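## Task

Set the black wire down on its own, with at least a hand's width of clear space between it and every other wire; a wire left dangling over the table edge may count as failure.

## Robot and tools

ROBOT. Two arms, left_arm and right_arm, each with a parallel two-finger gripper. The fingers point along the gripper's +z axis and close along its y axis. end_effector_position is the spot between the finger pads, roughly 1 cm back from the tips. Each arm also carries a wrist camera (cam_left_wrist, cam_right_wrist). Fixed cameras: cam_head_left, cam_head_right, cam_high, cam_low.

FRAMES. Scene frame: origin at table-top height, halfway between the nominal bases, a few cm behind the near table edge; +x points out over the table, +z up, and left_arm sits on the +y side (this has nothing to do with image left or right). Calibrated bases: left_arm at (0, +0.276, -0.010) m, right_arm at (-0.003, -0.313, -0.004) m, both nearly level. Every hand position, quaternion and Hand target that a result prints is in that arm's own base frame. Fixed cameras and the table use the scene frame. Motion offsets are along the axes of the arm's current Hand target, i.e. the gripper's own axes, not the world's. Printed hand positions may be off by a few cm, more at long reach.

THE 14-NUMBER ROW. Every commanded row is one flat list of 14 numbers covering both arms, each in [-1, 1]: left dx, dy, dz, rx, ry, rz, opening, then right dx, dy, dz, rx, ry, rz, opening. Always send all 14, even if one arm stays still. The first six per arm are an offset (not a pose) from that arm's Hand target as it stood when the action or move began, along the Hand target's own axes; 1.0 equals 0.6 m for dx/dy/dz and 180 degrees for the rotation vector rx/ry/rz. Several rows in one call are all measured from that same start, not chained. A new call starts from the new Hand target, so repeating an offset moves further. All-zero pose numbers re-request the current Hand target. Opening is absolute: +1 fully open (0.093 m), -1 closed. A 0 in the opening slot is a real command; to leave a gripper alone, resend its current value.

TOOLS.
execute_actions(actions, cameras): actions is a list of actions; each action is a list of up to 15 rows, one per 1/30 s step, a short list repeating its last row to fill 15 steps (0.5 s). An empty actions list returns state plus all images. cameras picks images by name, ["all"] or [].
move(target, speed, blend, opening_speed, grip_force, blocking, cameras): target is one 14-number row or a list of up to 15 rows, all offsets from the same starting Hand targets. Straight-line paths, ending together, at least 0.5 s, cut off at 10 s. speed in m/s, 0.002 to 2.9 (default 0.25), one value or one per target; rotation up to twice that in rad/s. blend in m rounds corners of a list (0 means stop at each). opening_speed: rate of opening change per second on the -1..+1 scale, at least 0.2. grip_force: newtons per pad, 10 to 50, stays set; lower forces close slowly. blocking=false returns after about 0.5 s while motion continues. No obstacle avoidance and no slowing for contact.
wait(seconds 0 to 10, cameras): let time pass holding commands.
stop(cameras): brake a running move.
zoom_image(camera, region [x0,y0,x1,y1] in pixels, at most 504x504): closer view from the latest image of that camera. Images are 896x504.
read_manual(section): only licence texts.
finished_scene(scene): ends the scene (1 or 2); make no further call in that reply.

RESULTS. Each gives per-arm end_effector_position (m), end_effector_quat_wxyz, Hand target (last commanded pose after clipping, base for the next offset), Tool commands, grip_measured, Joint positions (last value is gripper opening in m), joint velocities (may be omitted when all are near zero), joint torques (joints 1 to 3 wrap at ±28 N m), motor temperatures. move adds a move: line: done, off_target, moving, held or fault, plus limits=paced (pose clipped) or limits=held (steps withheld). done means within 10 mm and 2 degrees; neither done nor off_target tells you about contact.

GRIPPING. grip_measured: +1 open, -1 closed; pads meet near -0.94, and each mm of object width adds about 0.0208. Readings may sit up to 0.02 too open. For a firm hold send a value well below the width's reading (0.24 or more for rigid parts; soft or round items like wire may need lower); keep sending it to hold; to release send a value clearly above the width reading.

BEHAVIOUR AND CAUTIONS. Orientation commands are clipped to 40 degrees from the current one each step. Arms often stop short or sag, especially stretched out; check position and tilt after each motion and send the remaining gap as an offset. Tiny moves may not happen or go sideways. Keep paths away from an arm's own base. Avoid the bar, plate and rail near the bases (up to 3 cm above the table). Never let grippers, wrist cameras or fingers meet the other arm; that can end the scene. Move gently near the table and objects: faster motion and targets set deeper past contact press harder. Don't drop wires or release them while moving, don't leave any wire over the edge, and avoid arm stops. Motors heat when holding, stretching or pushing: MOTOR HOT at 75 °C, fault and fold at 90 °C. Watch camera-cable strain. Objects may get an occasional small push.

Each tool is called after "Request:" as a command line: name --argument value for each argument, lists and objects as JSON in quotes; but a table of rows of numbers goes row by row, as --pt "numbers of a row", without its own name.

## Session

Request:
execute_actions --actions '[]'

Scene clock: 0.00 s.
left_arm: end_effector_position=(+0.3357, -0.3429, +0.2851) grip_measured=-0.920 end_effector_quat_wxyz=(+0.448, +0.556, +0.537, -0.449) | right_arm: end_effector_position=(+0.3754, +0.0000, +0.4021) grip_measured=+1.000 end_effector_quat_wxyz=(+0.707, +0.000, +0.707, +0.000)
Joint positions: left_arm=[-0.483 1.738 1.396 -0.075 1.07 0.388 0.001] | right_arm=[0 1.047 1.047 0 0 0 0.093]
Joint velocities: within noise
Joint torques (N m): no reading
Motor temperatures (°C): left_arm=[27 34 40 35 30 30 28] | right_arm=[26 38 44 37 26 30 27]
Heat: left arm: 40 °C; right arm: 44 °C.
Hand target: left_arm +0.3331, -0.3426, +0.2913; +0.451, +0.558, +0.533, -0.449 | right_arm +0.3745, -0.0005, +0.4054; +0.709, +0.001, +0.705, -0.001
Tool commands: left_gripper/opening=-0.926814 right_gripper/opening=+1.0
camera_calibration:
cam_left_wrist: T_world_to_cam=[[-0.999486, 0.0304061, -0.0102045, 0.346841], [0.0259864, 0.581252, -0.813309, 0.461535], [-0.0187982, -0.813156, -0.581743, -0.0287035], [0, 0, 0, 1]] pos_world=[0.334129, -0.302155, 0.362212]
cam_right_wrist: T_world_to_cam=[[0.0294767, -0.999067, 0.0315579, -0.0259176], [-0.379332, -0.0403905, -0.924379, 0.55589], [0.924791, 0.0152767, -0.380169, -0.111389], [0, 0, 0, 1]] pos_world=[0.314643, -0.0017391, 0.472324]

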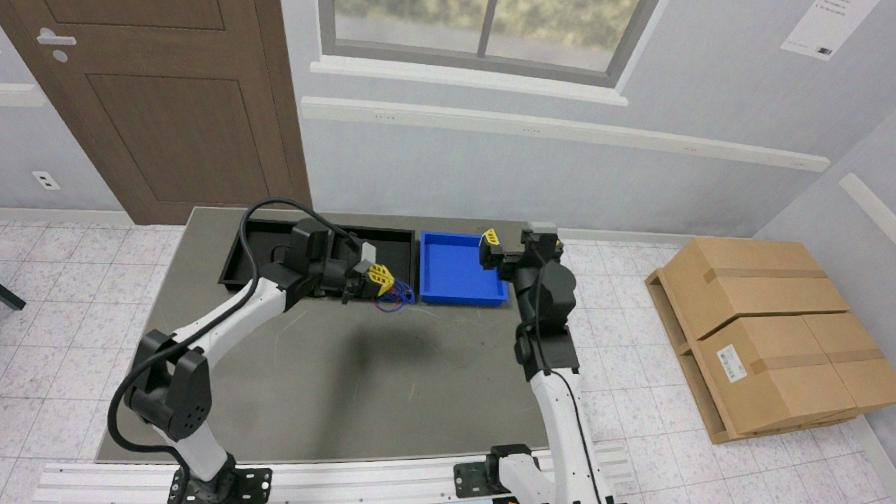

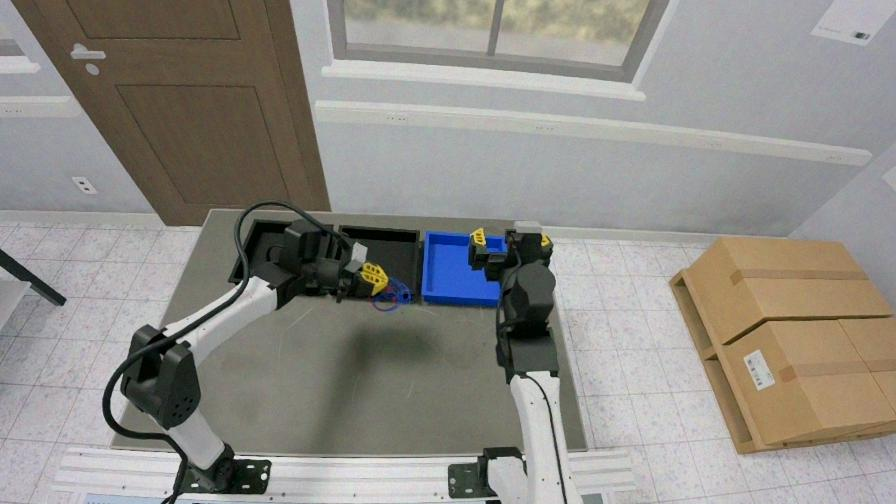

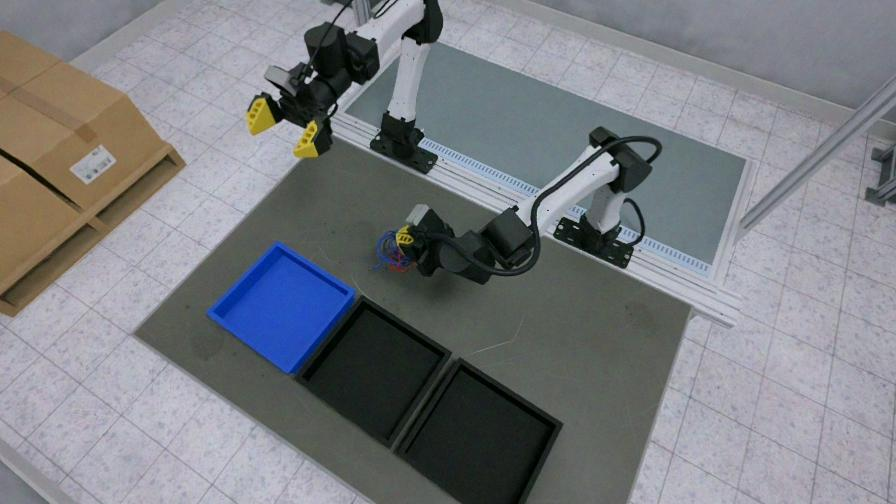

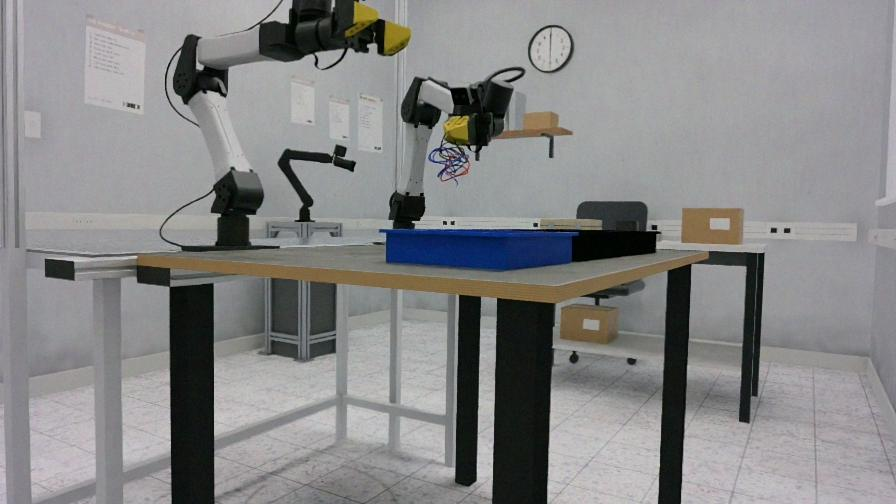

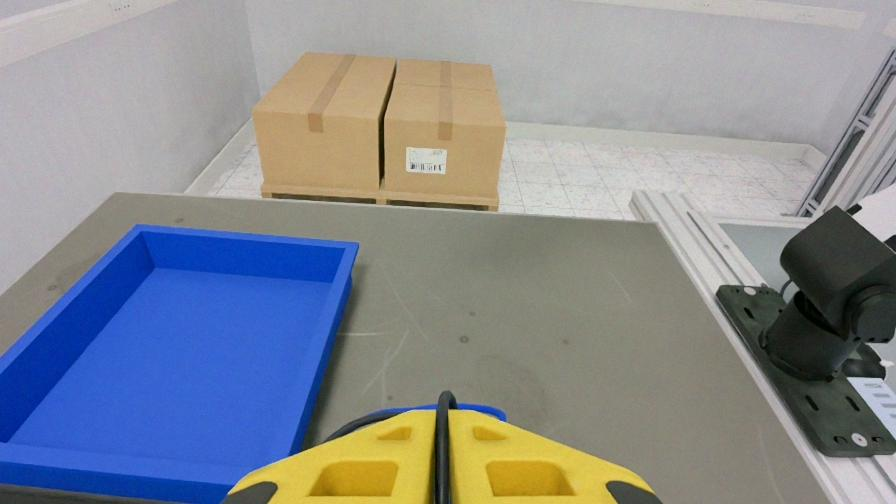

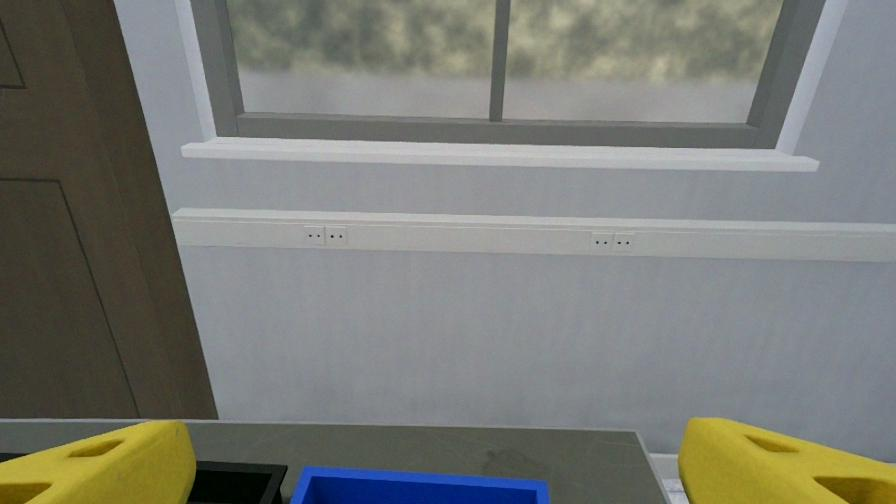

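Request:
move --target '[0,0,0,0,0,0,-0.926814, 0.212,0.12,-0.164,-0.333,0,0,0.6]' --speed 0.3 --cameras '["cam_right_wrist"]'

Request:
zoom_image --camera "cam_right_wrist" --region '[300, 100, 700, 420]'

Scene clock: 10.60 s.
left_arm: end_effector_position=(+0.3357, -0.3429, +0.2851) grip_measured=-0.920 end_effector_quat_wxyz=(+0.448, +0.556, +0.537, -0.449) | right_arm: end_effector_position=(+0.2771, +0.0726, +0.2833) grip_measured=+0.601 end_effector_quat_wxyz=(+0.618, -0.358, +0.608, +0.345)
Joint positions: left_arm=[-0.483 1.738 1.396 -0.075 1.07 0.388 0.001] | right_arm=[-0.362 1.04 0.561 0.495 -1.404 -0.007 0.074]
Joint torques (N m): left_arm=[-0.25 -10.5 7.73 1.86 0.36 0.05] | right_arm=[-0.59 -2.06 5.81 1.65 -0.13 -0.02]
Heat: left arm: 42 °C; right arm: 46 °C.
Hand target: left_arm +0.3331, -0.3426, +0.2913; +0.451, +0.558, +0.533, -0.449 | right_arm +0.2769, +0.0717, +0.2777; +0.615, -0.354, +0.611, +0.352
Off the commanded pose: left_arm 0.007 m, 1 deg | right_arm 0.006 m, 1 deg.
move: done
camera_calibration:
cam_right_wrist: T_world_to_cam=[[0.876443, -0.478395, 0.0546389, -0.225782], [-0.136877, -0.35633, -0.92428, 0.367391], [0.461641, 0.8026, -0.377784, 0.00381512], [0, 0, 0, 1]] pos_world=[0.246411, 0.0198374, 0.35335]
Images, in order (width x height): cam_right_wrist 896x504.

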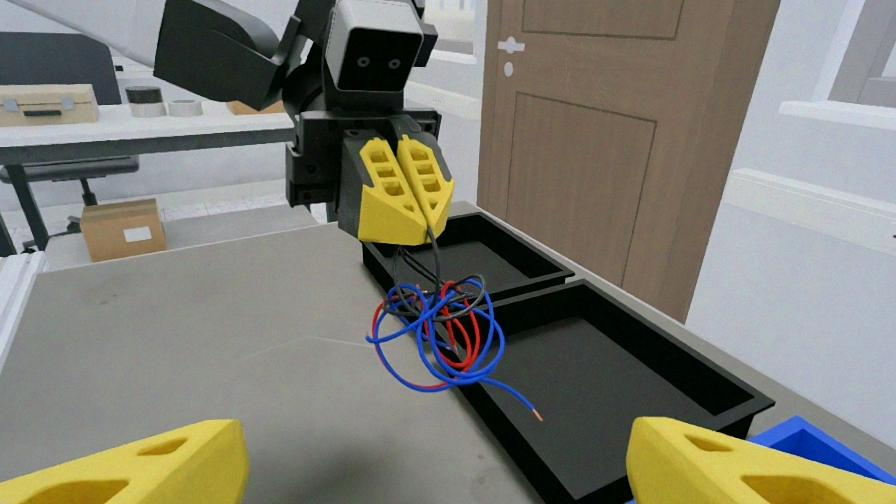

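Scaled by 1.260.

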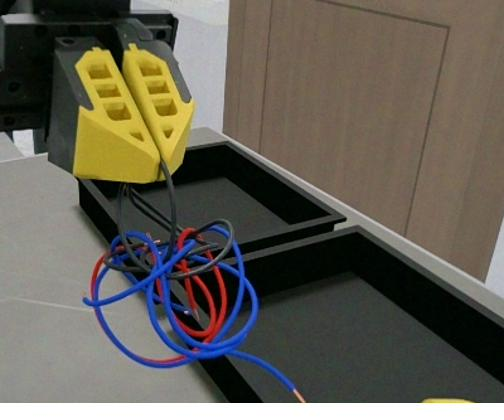

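Request:
move --target '[0,0,0,0,0,0,-1, 0.0,0,0.13,0,0,0,0.3]' --speed 0.2 --opening_speed 1.0 --cameras '["cam_right_wrist"]'

Request:
zoom_image --camera "cam_right_wrist" --region '[300, 130, 680, 480]'

Scene clock: 18.30 s.
left_arm: end_effector_position=(+0.3357, -0.3429, +0.2851) grip_measured=-0.972 end_effector_quat_wxyz=(+0.448, +0.556, +0.537, -0.449) | right_arm: end_effector_position=(+0.3110, +0.1385, +0.2673) grip_measured=+0.301 end_effector_quat_wxyz=(+0.605, -0.351, +0.619, +0.357)
Joint positions: left_arm=[-0.483 1.738 1.396 -0.075 1.07 0.388 0] | right_arm=[-0.033 1.165 0.582 0.557 -1.083 -0.006 0.06]
Joint torques (N m): left_arm=[-0.24 -10.52 7.73 1.86 0.36 0.05] | right_arm=[-0.12 -3.22 9.4 1.9 -0.01 -0.05]
Motor temperatures (°C): left_arm=[27 41 43 38 31 30 28] | right_arm=[26 38 47 40 26 30 27]
Heat: left arm: 43 °C; right arm: 47 °C.
Hand target: left_arm +0.3331, -0.3426, +0.2913; +0.451, +0.558, +0.533, -0.449 | right_arm +0.3162, +0.1391, +0.2780; +0.615, -0.354, +0.611, +0.352
Off the commanded pose: left_arm 0.007 m, 1 deg | right_arm 0.012 m, 2 deg.
move: off_target (right_arm)
camera_calibration:
cam_right_wrist: T_world_to_cam=[[0.88149, -0.471976, 0.0146566, -0.214871], [-0.172604, -0.350946, -0.92035, 0.390088], [0.439527, 0.808749, -0.39082, -0.0612851], [0, 0, 0, 1]] pos_world=[0.283674, 0.0850502, 0.338215]
Images, in order (width x height): cam_right_wrist 896x504.

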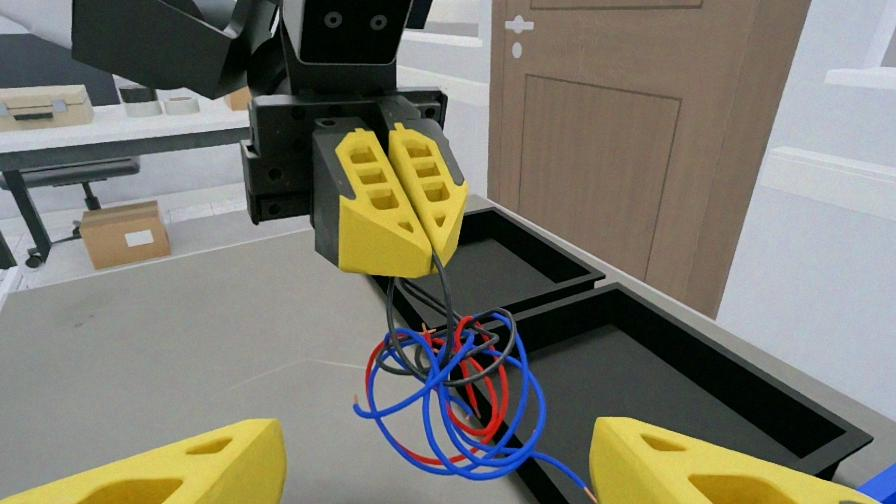

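Scaled by 1.326.

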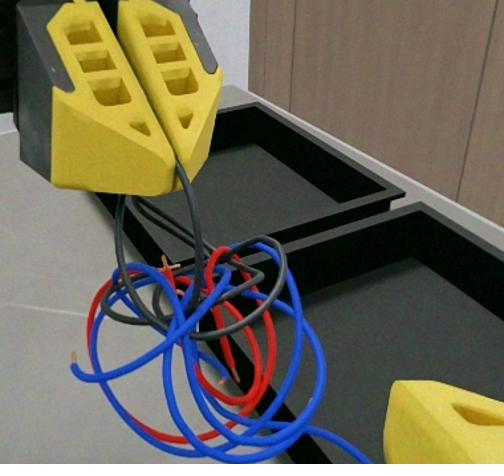

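Request:
zoom_image --camera "cam_right_wrist" --region '[350, 260, 560, 440]'

Scaled by 2.400.

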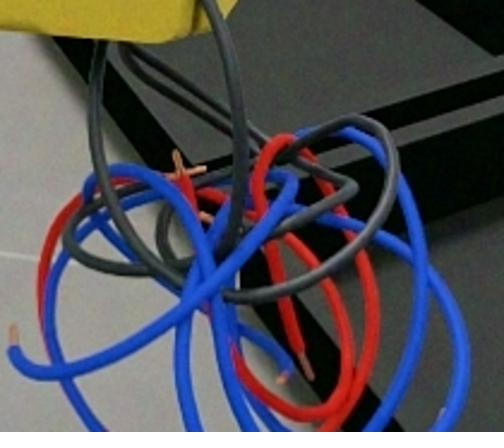

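Request:
wait --seconds 0.1 --cameras '["cam_low","cam_head_right","cam_high","cam_left_wrist"]'

Request:
zoom_image --camera "cam_low" --region '[390, 80, 530, 200]'

Request:
zoom_image --camera "cam_head_right" --region '[340, 220, 460, 330]'

Request:
zoom_image --camera "cam_high" --region '[350, 190, 470, 300]'

Scene clock: 27.37 s.
left_arm: end_effector_position=(+0.3357, -0.3429, +0.2851) grip_measured=-0.972 end_effector_quat_wxyz=(+0.448, +0.556, +0.537, -0.449) | right_arm: end_effector_position=(+0.3110, +0.1385, +0.2674) grip_measured=+0.301 end_effector_quat_wxyz=(+0.605, -0.351, +0.619, +0.357)
Joint positions: left_arm=[-0.483 1.738 1.396 -0.075 1.07 0.388 0] | right_arm=[-0.033 1.165 0.582 0.558 -1.082 -0.006 0.06]
Joint torques (N m): left_arm=[-0.25 -10.51 7.75 1.86 0.36 0.05] | right_arm=[0.06 -3.18 9.32 1.91 -0.01 -0.05]
Heat: left arm: 43 °C; right arm: 49 °C.
Hand target: left_arm +0.3331, -0.3426, +0.2913; +0.451, +0.558, +0.533, -0.449 | right_arm +0.3162, +0.1391, +0.2780; +0.615, -0.354, +0.611, +0.352
Tool commands: left_gripper/opening=-1.0 right_gripper/opening=+0.3
Off the commanded pose: left_arm 0.007 m, 1 deg | right_arm 0.012 m, 1 deg.
wait: 0.10 s; at rest from the start
camera_calibration:
cam_left_wrist: T_world_to_cam=[[-0.999486, 0.0304061, -0.0102045, 0.346841], [0.0259864, 0.581252, -0.813309, 0.461535], [-0.0187982, -0.813156, -0.581743, -0.0287035], [0, 0, 0, 1]] pos_world=[0.334129, -0.302155, 0.362212]
Images, in order (width x height): cam_head_right 896x504, cam_high 896x504, cam_low 896x504, cam_left_wrist 896x504.

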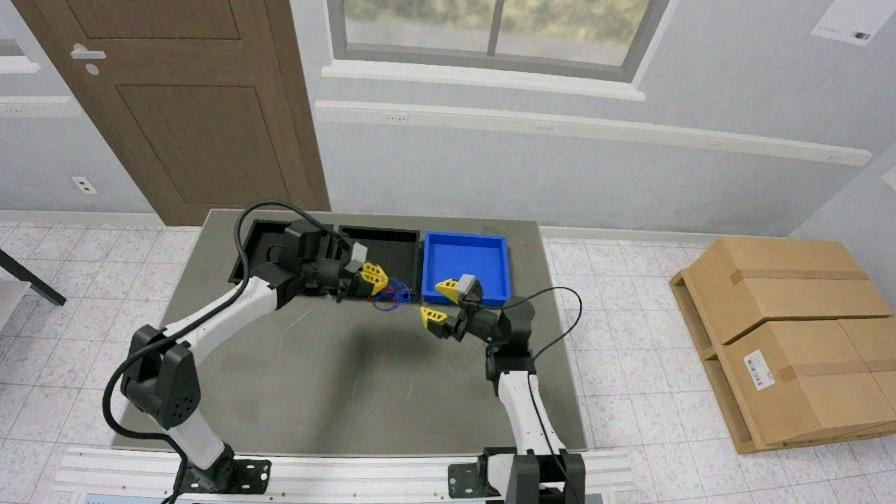

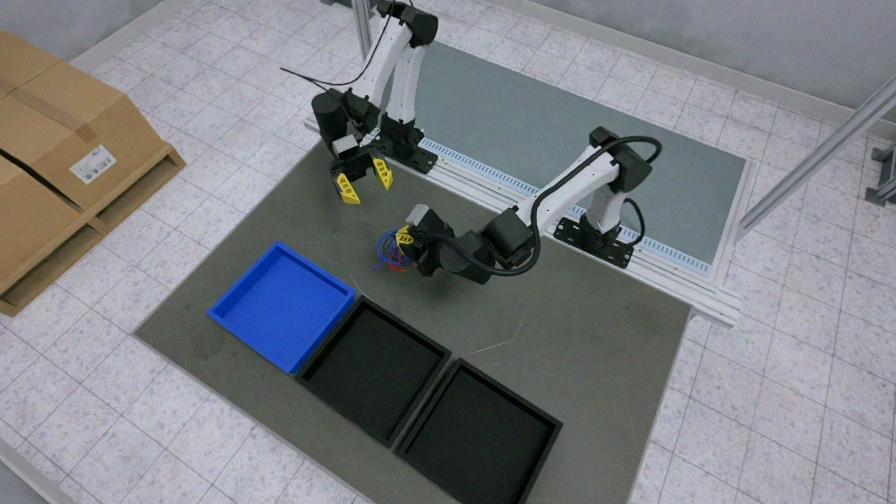

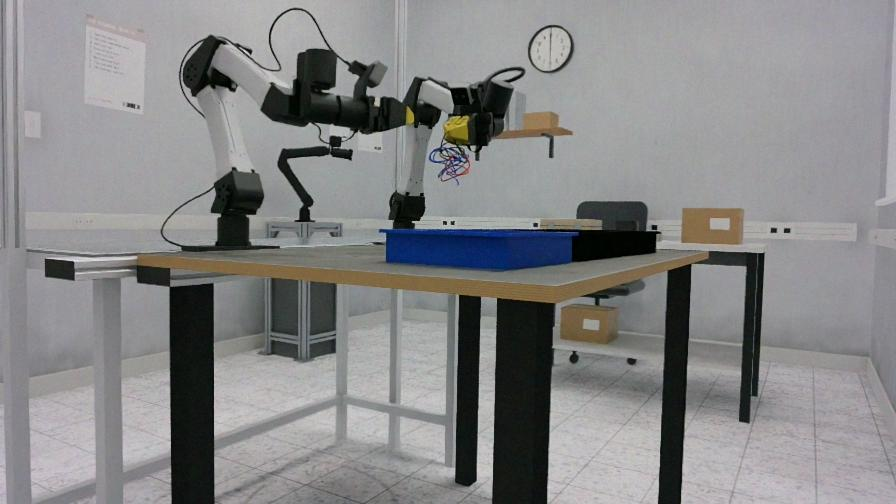

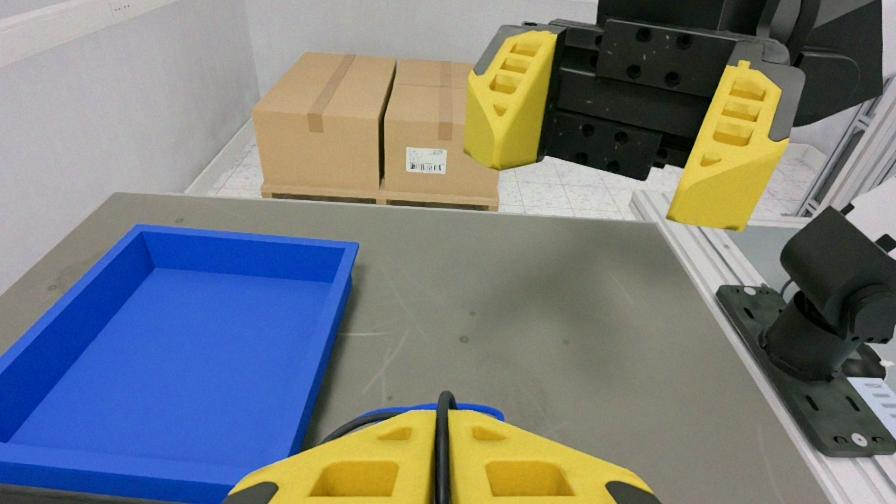

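Scaled by 3.600.

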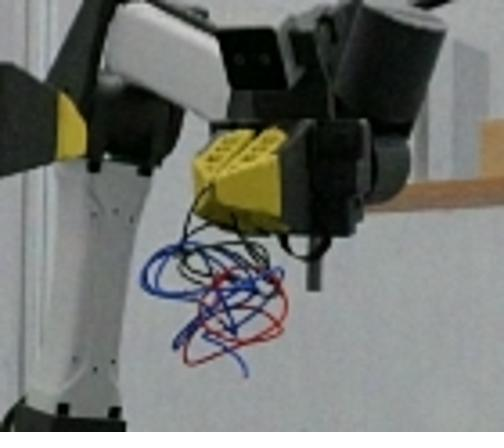

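Scaled by 4.200.

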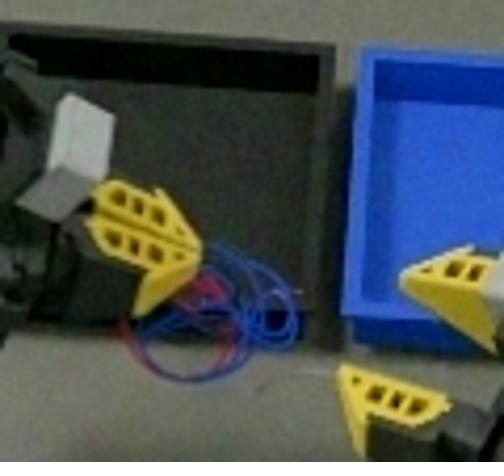

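Scaled by 4.200.

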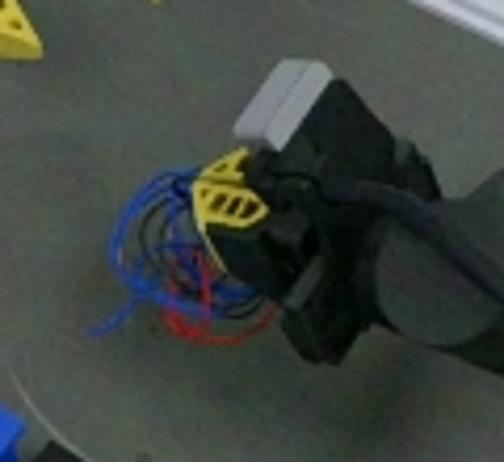

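Request:
move --target '[0,0,0,0,0,0,-1, 0.19,-0.05,-0.05,0,0,0,0.3]' --speed 0.25 --cameras '["cam_right_wrist"]'

Request:
zoom_image --camera "cam_right_wrist" --region '[380, 60, 640, 340]'

Scene clock: 37.93 s.
left_arm: end_effector_position=(+0.3357, -0.3429, +0.2851) grip_measured=-0.972 end_effector_quat_wxyz=(+0.448, +0.556, +0.537, -0.449) | right_arm: end_effector_position=(+0.3299, +0.0987, +0.1686) grip_measured=+0.301 end_effector_quat_wxyz=(+0.619, -0.358, +0.608, +0.346)
Joint positions: left_arm=[-0.483 1.738 1.396 -0.075 1.07 0.388 0] | right_arm=[-0.189 1.633 0.406 1.242 -1.231 -0.007 0.06]
Joint torques (N m): left_arm=[-0.25 -10.5 7.73 1.86 0.36 0.05] | right_arm=[-0.54 -5.05 3.92 1.8 -0.14 -0.06]
Heat: left arm: 45 °C; right arm: 51 °C.
Hand target: left_arm +0.3331, -0.3426, +0.2913; +0.451, +0.558, +0.533, -0.449 | right_arm +0.3277, +0.0982, +0.1640; +0.615, -0.354, +0.611, +0.352
Off the commanded pose: left_arm 0.007 m, 1 deg | right_arm 0.005 m, 1 deg.
move: done
camera_calibration:
cam_right_wrist: T_world_to_cam=[[0.876623, -0.47818, 0.0536259, -0.253304], [-0.136458, -0.353927, -0.925265, 0.277751], [0.461423, 0.803791, -0.375512, -0.0852985], [0, 0, 0, 1]] pos_world=[0.299312, 0.0457407, 0.238546]
Images, in order (width x height): cam_right_wrist 896x504.

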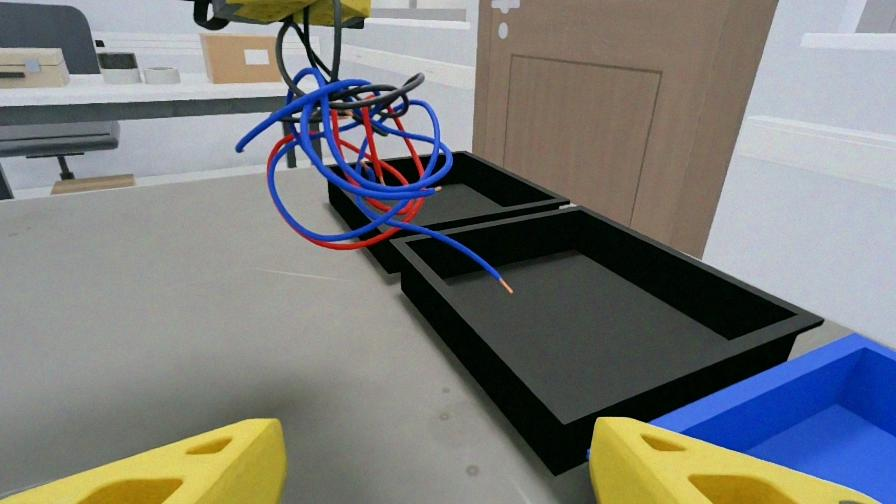

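Scaled by 1.800.

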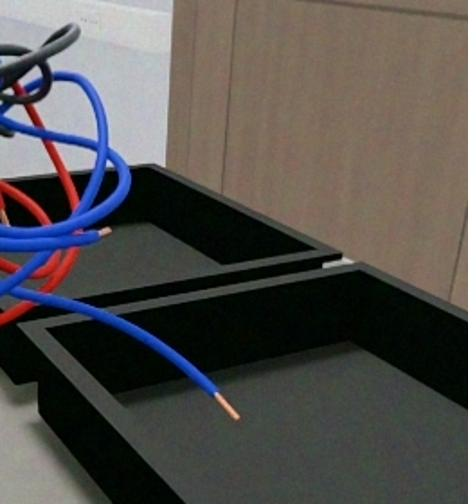

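Request:
zoom_image --camera "cam_right_wrist" --region '[220, 0, 530, 310]'

Request:
zoom_image --camera "cam_right_wrist" --region '[260, 10, 440, 150]'

Scaled by 1.626.

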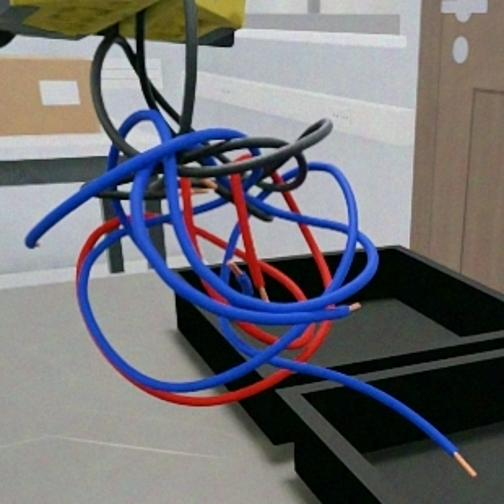

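Scaled by 2.800.

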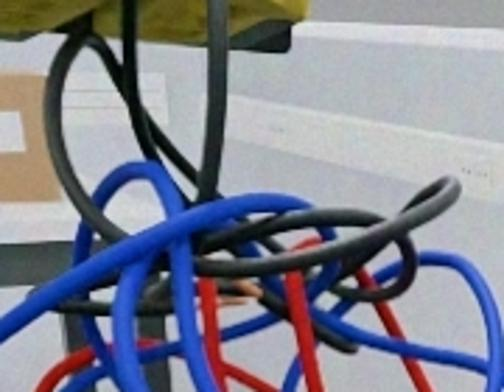

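Request:
move --target '[0,0,0,0,0,0,-1, 0.001,0.0222,0.1025,-0.083,0,0,1]' --speed 0.2 --cameras '["cam_right_wrist"]'

Scene clock: 97.27 s.
left_arm: end_effector_position=(+0.3357, -0.3429, +0.2851) grip_measured=-0.972 end_effector_quat_wxyz=(+0.448, +0.556, +0.537, -0.449) | right_arm: end_effector_position=(+0.3433, +0.1572, +0.1639) grip_measured=+1.000 end_effector_quat_wxyz=(+0.569, -0.432, +0.558, +0.422)
Joint positions: left_arm=[-0.483 1.738 1.396 -0.075 1.07 0.388 0] | right_arm=[-0.016 1.805 0.593 1.229 -1.312 -0.004 0.093]
Joint torques (N m): left_arm=[-0.24 -10.51 7.76 1.86 0.36 0.05] | right_arm=[-0.13 -6.65 6.61 1.47 -0.11 -0.05]
Motor temperatures (°C): left_arm=[27 50 47 42 31 30 29] | right_arm=[26 39 47 42 26 30 27]
Heat: left arm: 50 °C; right arm: 47 °C.
Hand target: left_arm +0.3331, -0.3426, +0.2913; +0.451, +0.558, +0.533, -0.449 | right_arm +0.3471, +0.1580, +0.1636; +0.564, -0.431, +0.560, +0.428
Off the commanded pose: left_arm 0.007 m, 1 deg | right_arm 0.004 m, 1 deg.
move: done
camera_calibration:
cam_right_wrist: T_world_to_cam=[[0.968668, -0.242845, 0.0520494, -0.305003], [-0.0448836, -0.377292, -0.925006, 0.268086], [0.244271, 0.893687, -0.37637, -0.0797392], [0, 0, 0, 1]] pos_world=[0.326957, 0.0983405, 0.233845]
Images, in order (width x height): cam_right_wrist 896x504.

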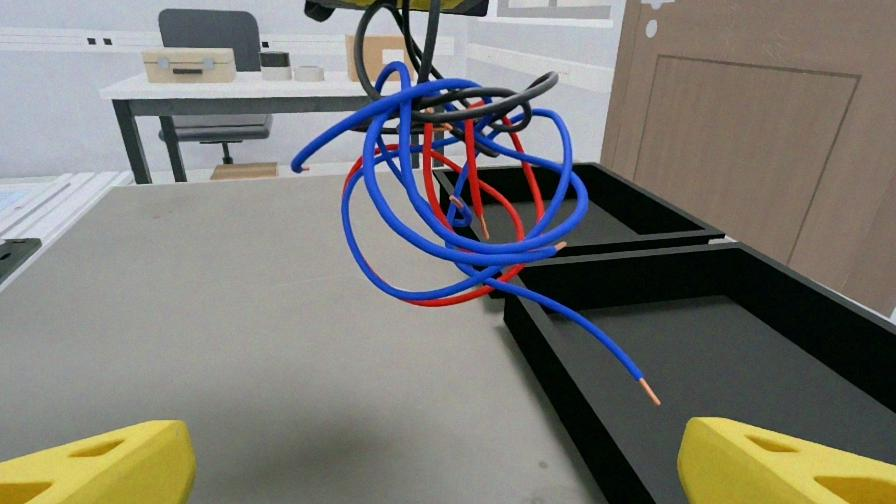

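Request:
zoom_image --camera "cam_right_wrist" --region '[280, 0, 680, 320]'

Request:
zoom_image --camera "cam_right_wrist" --region '[340, 10, 580, 170]'

Scaled by 1.260.

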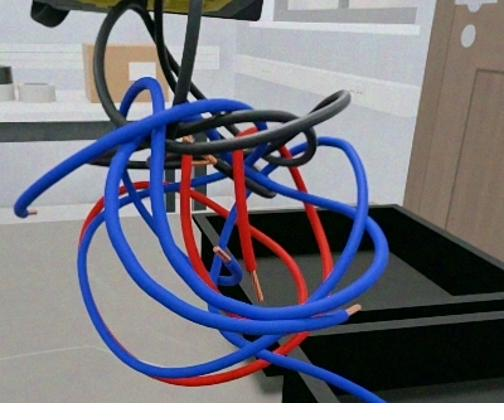

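Scaled by 2.100.

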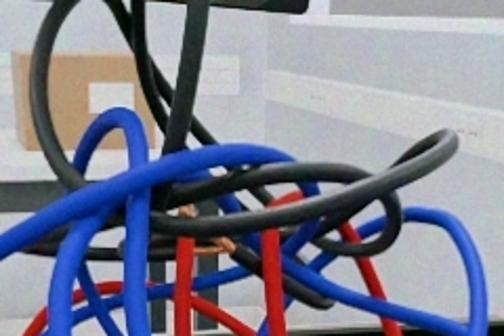

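Request:
move --target '[0,0,0,0,0,0,-1, -0.0832,-0.0043,0.0167,-0.1543,0.1514,-0.4831,0]' --speed 0.25 --cameras '["cam_right_wrist"]'

Scene clock: 192.07 s.
left_arm: end_effector_position=(+0.3357, -0.3429, +0.2851) grip_measured=-0.972 end_effector_quat_wxyz=(+0.448, +0.556, +0.537, -0.449) | right_arm: end_effector_position=(+0.3543, +0.1676, +0.2124) grip_measured=+0.001 end_effector_quat_wxyz=(-0.511, +0.821, -0.237, +0.091)
Joint positions: left_arm=[-0.483 1.738 1.396 -0.075 1.07 0.388 0] | right_arm=[0.116 1.445 1.07 -0.388 -0.841 -2.088 0.045]
Joint torques (N m): left_arm=[-0.24 -10.5 7.73 1.86 0.36 0.06] | right_arm=[-0.09 -8.27 5.96 1.65 -0.36 -0.14]
Heat: left arm: 53 °C; right arm: 49 °C.
Hand target: left_arm +0.3331, -0.3426, +0.2913; +0.451, +0.558, +0.533, -0.449 | right_arm +0.3519, +0.1670, +0.2134; -0.457, +0.880, -0.114, +0.062
Off the commanded pose: left_arm 0.007 m, 1 deg | right_arm 0.003 m, 17 deg.
joint sent to its limit (right arm) — joint 6 (wrist roll), lower limit. The joint targets are off in orientation, not in position.
move: off_target (right_arm)
camera_calibration:
cam_right_wrist: T_world_to_cam=[[0.278875, 0.404404, 0.871026, -0.353798], [0.668954, -0.732557, 0.125938, -0.0991684], [0.689006, 0.547556, -0.47482, -0.152119], [0, 0, 0, 1]] pos_world=[0.269816, 0.153725, 0.248427]
Images, in order (width x height): cam_right_wrist 896x504.

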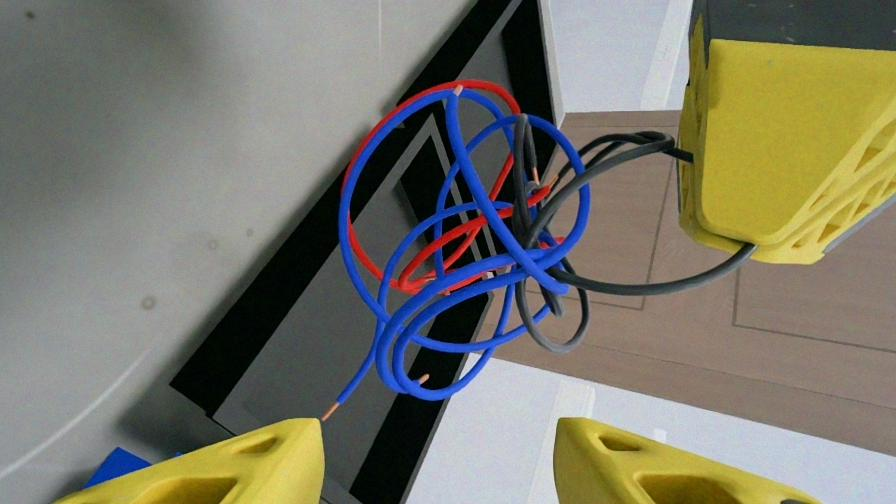

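Request:
zoom_image --camera "cam_right_wrist" --region '[320, 60, 720, 420]'

Request:
zoom_image --camera "cam_right_wrist" --region '[480, 90, 640, 240]'

Request:
zoom_image --camera "cam_right_wrist" --region '[480, 200, 640, 370]'

Scaled by 1.260.

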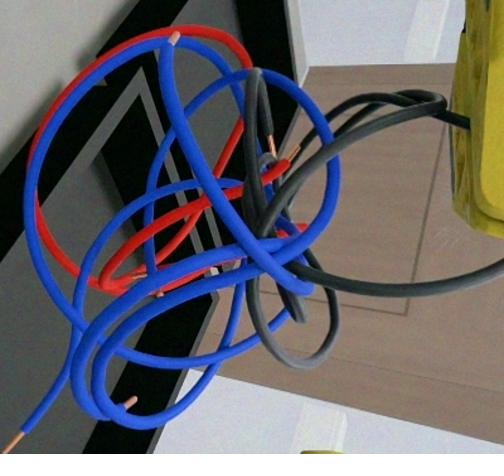

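Scaled by 3.150.

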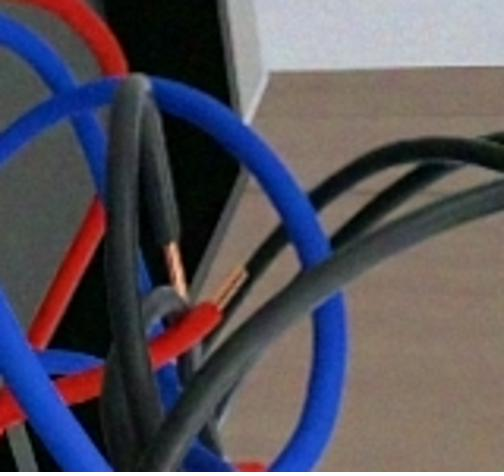

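Scaled by 2.965.

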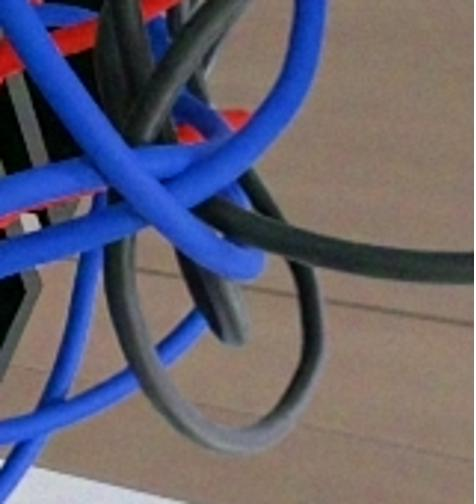

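Request:
move --target '[0.1633,0.0038,0.0337,0,0,0,-1, -0.0032,0.1348,0.098,0.0453,0.051,0.0677,-0.3]' --speed 0.12 --cameras '["cam_right_wrist"]'

Request:
zoom_image --camera "cam_right_wrist" --region '[320, 60, 720, 420]'

Scene clock: 275.93 s.
left_arm: end_effector_position=(+0.3396, -0.3449, +0.2018) grip_measured=-0.972 end_effector_quat_wxyz=(+0.458, +0.560, +0.528, -0.445) | right_arm: end_effector_position=(+0.3529, +0.1683, +0.1194) grip_measured=-0.299 end_effector_quat_wxyz=(-0.514, +0.820, -0.232, +0.097)
Joint positions: left_arm=[-0.483 1.837 1.159 0.283 1.07 0.394 0] | right_arm=[0.118 1.564 0.776 0.042 -0.841 -2.087 0.031]
Joint torques (N m): left_arm=[0.01 -9.01 5.29 2.08 0.37 0.02] | right_arm=[-0.02 -6.43 5.44 1.63 -0.4 0.03]
Motor temperatures (°C): left_arm=[27 55 49 47 31 30 29] | right_arm=[26 40 49 40 27 30 27]
Heat: left arm: 55 °C; right arm: 49 °C.
Hand target: left_arm +0.3379, -0.3439, +0.1911; +0.451, +0.558, +0.533, -0.449 | right_arm +0.3508, +0.1691, +0.1135; -0.512, +0.820, -0.238, +0.091
Off the commanded pose: left_arm 0.011 m, 1 deg | right_arm 0.006 m, 1 deg.
move: off_target (left_arm)
camera_calibration:
cam_right_wrist: T_world_to_cam=[[0.263852, 0.403069, 0.876309, -0.267769], [0.668029, -0.73171, 0.135419, -0.0869804], [0.695787, 0.54967, -0.462324, -0.199827], [0, 0, 0, 1]] pos_world=[0.267793, 0.154124, 0.154042]
Images, in order (width x height): cam_right_wrist 896x504.

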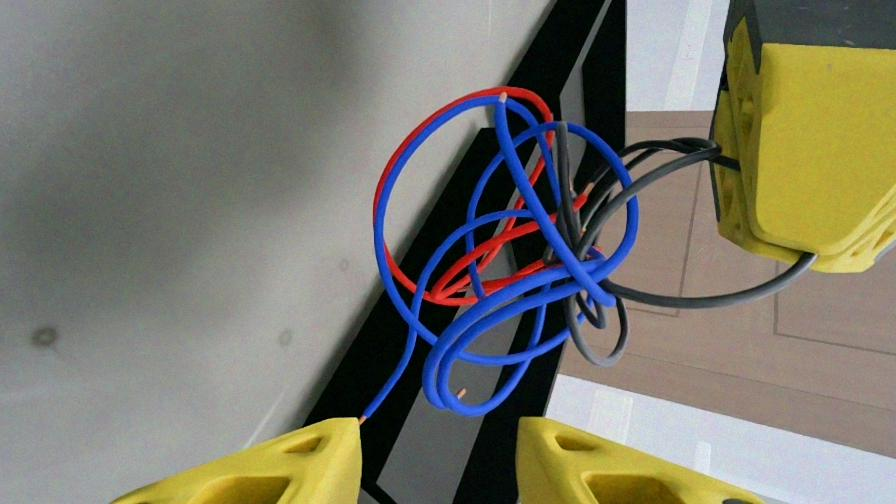

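Scaled by 1.260.

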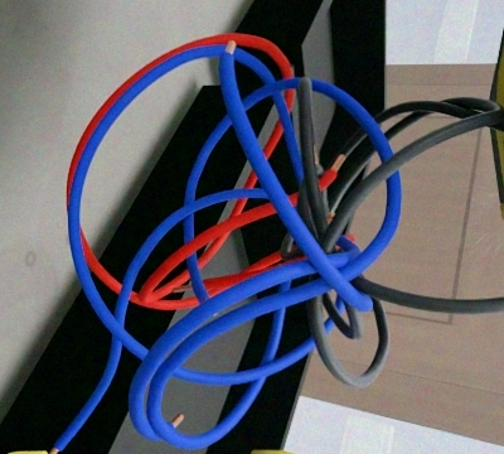

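Request:
move --target '[0.049,0.0012,0.0101,0,0,0,-1, 0.0262,0.0478,0.0688,0,0,0,-0.3]' --speed 0.1 --cameras '["cam_right_wrist"]'

Scene clock: 289.83 s.
left_arm: end_effector_position=(+0.3413, -0.3458, +0.1731) grip_measured=-0.972 end_effector_quat_wxyz=(+0.459, +0.560, +0.527, -0.445) | right_arm: end_effector_position=(+0.3734, +0.1836, +0.0730) grip_measured=-0.299 end_effector_quat_wxyz=(-0.515, +0.820, -0.231, +0.095)
Joint positions: left_arm=[-0.483 1.896 1.108 0.397 1.07 0.394 0] | right_arm=[0.158 1.772 0.77 0.281 -0.816 -2.048 0.031]
Joint torques (N m): left_arm=[0.09 -8.92 5.05 2.08 0.38 0.03] | right_arm=[-0.03 -7.6 5.15 1.69 -0.34 0.06]
Heat: left arm: 53 °C; right arm: 48 °C.
Hand target: left_arm +0.3393, -0.3443, +0.1612; +0.451, +0.558, +0.533, -0.449 | right_arm +0.3723, +0.1838, +0.0676; -0.512, +0.820, -0.238, +0.091
Off the commanded pose: left_arm 0.012 m, 1 deg | right_arm 0.005 m, 1 deg.
move: off_target (left_arm)
camera_calibration:
cam_right_wrist: T_world_to_cam=[[0.265115, 0.401925, 0.876454, -0.238975], [0.670881, -0.729772, 0.131728, -0.084333], [0.692556, 0.553073, -0.463117, -0.243399], [0, 0, 0, 1]] pos_world=[0.288501, 0.169124, 0.107837]
Images, in order (width x height): cam_right_wrist 896x504.

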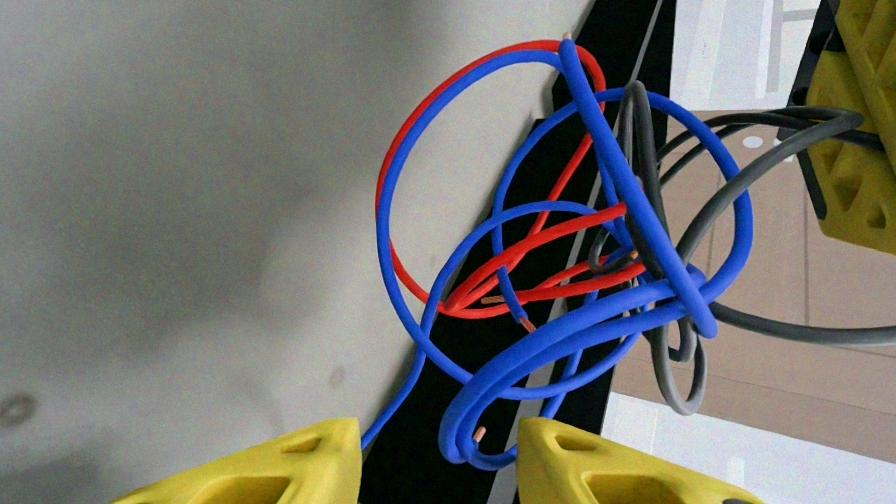

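Request:
move --target '[0,0,0,0,0,0,-1, 0.0092,-0.0065,0.04,0,0,0,-0.3]' --speed 0.06 --cameras '["cam_right_wrist"]'

Scene clock: 296.93 s.
left_arm: end_effector_position=(+0.3413, -0.3458, +0.1732) grip_measured=-0.972 end_effector_quat_wxyz=(+0.459, +0.560, +0.527, -0.445) | right_arm: end_effector_position=(+0.3792, +0.2000, +0.0570) grip_measured=-0.299 end_effector_quat_wxyz=(-0.510, +0.823, -0.237, +0.085)
Joint positions: left_arm=[-0.483 1.896 1.108 0.397 1.07 0.394 0] | right_arm=[0.205 1.849 0.797 0.336 -0.781 -2.006 0.031]
Joint torques (N m): left_arm=[0.12 -8.91 5.05 2.09 0.38 0.03] | right_arm=[-0.08 -7.66 7.42 1.63 -0.34 0.05]
Heat: left arm: 52 °C; right arm: 48 °C.
Hand target: left_arm +0.3393, -0.3443, +0.1612; +0.451, +0.558, +0.533, -0.449 | right_arm +0.3877, +0.2018, +0.0597; -0.512, +0.820, -0.238, +0.091
Off the commanded pose: left_arm 0.012 m, 1 deg | right_arm 0.009 m, 1 deg.
move: off_target (left_arm)
camera_calibration:
cam_right_wrist: T_world_to_cam=[[0.286657, 0.406967, 0.867298, -0.241764], [0.675594, -0.727739, 0.118185, -0.0755654], [0.679264, 0.552063, -0.483556, -0.257461], [0, 0, 0, 1]] pos_world=[0.295239, 0.185533, 0.0941154]
Images, in order (width x height): cam_right_wrist 896x504.

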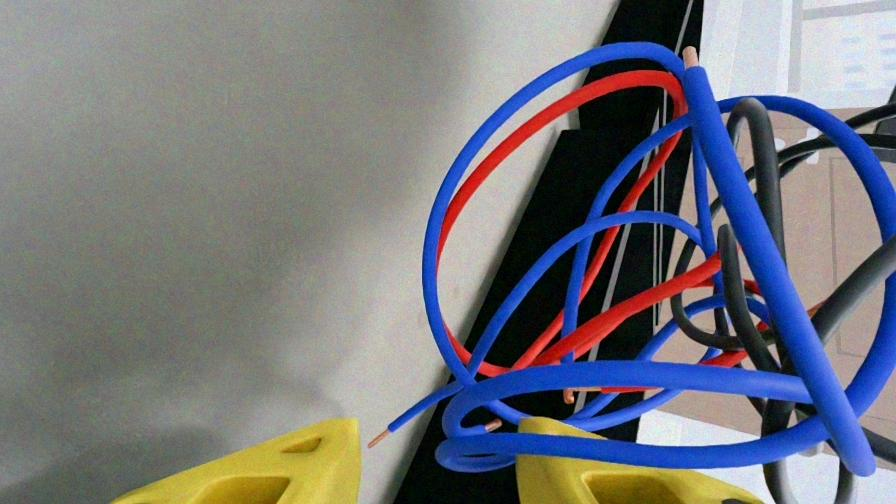

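Request:
move --target '[0,0,0,0,0,0,-1, -0.005,0,0.007,0,0,0,-1]' --speed 0.05 --opening_speed 0.6 --cameras '["cam_right_wrist"]'

Scene clock: 311.77 s.
left_arm: end_effector_position=(+0.3413, -0.3459, +0.1732) grip_measured=-0.972 end_effector_quat_wxyz=(+0.459, +0.560, +0.527, -0.444) | right_arm: end_effector_position=(+0.3798, +0.2048, +0.0567) grip_measured=-0.972 end_effector_quat_wxyz=(-0.510, +0.822, -0.236, +0.086)
Joint positions: left_arm=[-0.483 1.896 1.108 0.398 1.07 0.394 0] | right_arm=[0.219 1.856 0.797 0.356 -0.77 -1.992 0]
Joint torques (N m): left_arm=[0.09 -8.92 5.04 2.08 0.38 0.03] | right_arm=[-0.01 -7.66 7.05 1.72 -0.32 0.04]
Heat: left arm: 51 °C; right arm: 48 °C.
Hand target: left_arm +0.3393, -0.3443, +0.1612; +0.451, +0.558, +0.533, -0.449 | right_arm +0.3867, +0.2065, +0.0580; -0.512, +0.820, -0.238, +0.091
Off the commanded pose: left_arm 0.012 m, 1 deg | right_arm 0.007 m, 1 deg.
move: off_target (left_arm)
camera_calibration:
cam_right_wrist: T_world_to_cam=[[0.283133, 0.405718, 0.869039, -0.242022], [0.674518, -0.728391, 0.120297, -0.0720004], [0.681807, 0.552122, -0.479896, -0.261866], [0, 0, 0, 1]] pos_world=[0.295632, 0.19033, 0.093319]
Images, in order (width x height): cam_right_wrist 896x504.

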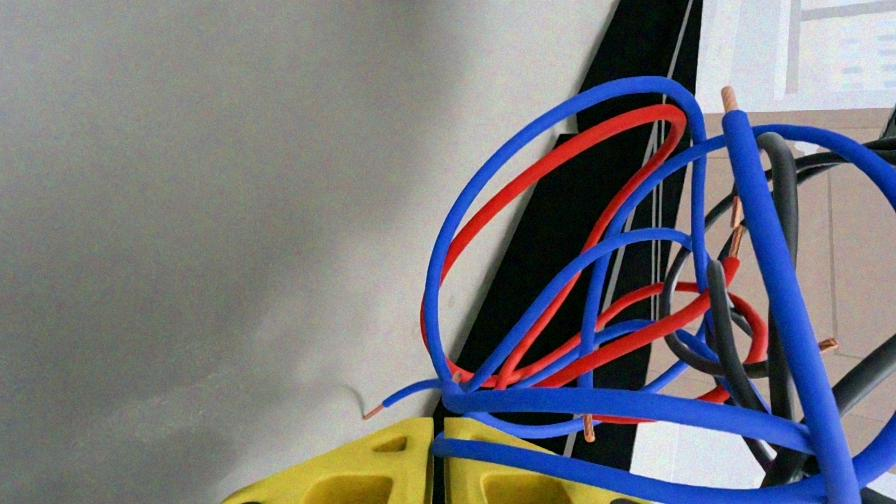

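Request:
zoom_image --camera "cam_right_wrist" --region '[640, 70, 896, 300]'

Request:
zoom_image --camera "cam_right_wrist" --region '[640, 260, 896, 504]'

Scaled by 1.969.

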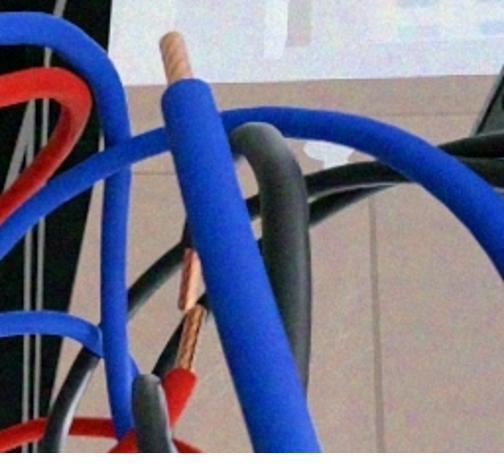

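Scaled by 1.969.

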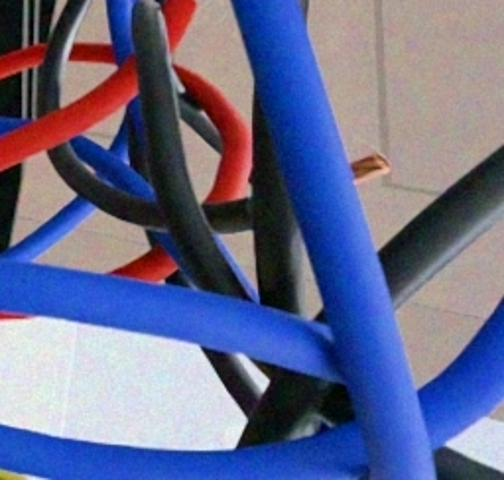

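Request:
move --target '[0,0,0,0,0,0,-1, 0.003,0.038,-0.031,0,0,0,-1]' --speed 0.04 --cameras '["cam_right_wrist"]'

Scene clock: 347.83 s.
left_arm: end_effector_position=(+0.3413, -0.3459, +0.1732) grip_measured=-0.972 end_effector_quat_wxyz=(+0.459, +0.560, +0.527, -0.444) | right_arm: end_effector_position=(+0.3766, +0.1853, +0.0497) grip_measured=-0.972 end_effector_quat_wxyz=(-0.512, +0.820, -0.238, +0.092)
Joint positions: left_arm=[-0.483 1.896 1.108 0.398 1.07 0.394 0] | right_arm=[0.164 1.856 0.756 0.376 -0.806 -2.034 0]
Joint torques (N m): left_arm=[0.09 -8.92 5.04 2.08 0.38 0.03] | right_arm=[-0.85 -8.59 4.33 1.69 -0.43 -0.15]
Motor temperatures (°C): left_arm=[27 50 46 51 31 30 29] | right_arm=[26 41 48 40 27 30 27]
Heat: left arm: 51 °C; right arm: 48 °C.
Hand target: left_arm +0.3393, -0.3443, +0.1612; +0.451, +0.558, +0.533, -0.449 | right_arm +0.3743, +0.1827, +0.0463; -0.512, +0.820, -0.238, +0.091
Off the commanded pose: left_arm 0.012 m, 1 deg | right_arm 0.005 m, 0 deg.
move: off_target (left_arm)
camera_calibration:
cam_right_wrist: T_world_to_cam=[[0.279546, 0.400491, 0.872617, -0.225108], [0.666606, -0.735056, 0.123807, -0.0791767], [0.691006, 0.547082, -0.472452, -0.255286], [0, 0, 0, 1]] pos_world=[0.292112, 0.171617, 0.085625]
Images, in order (width x height): cam_right_wrist 896x504.

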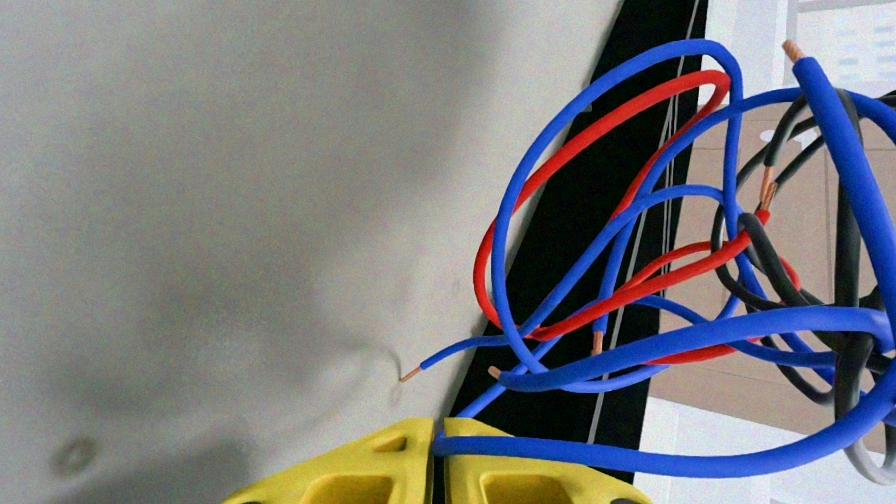

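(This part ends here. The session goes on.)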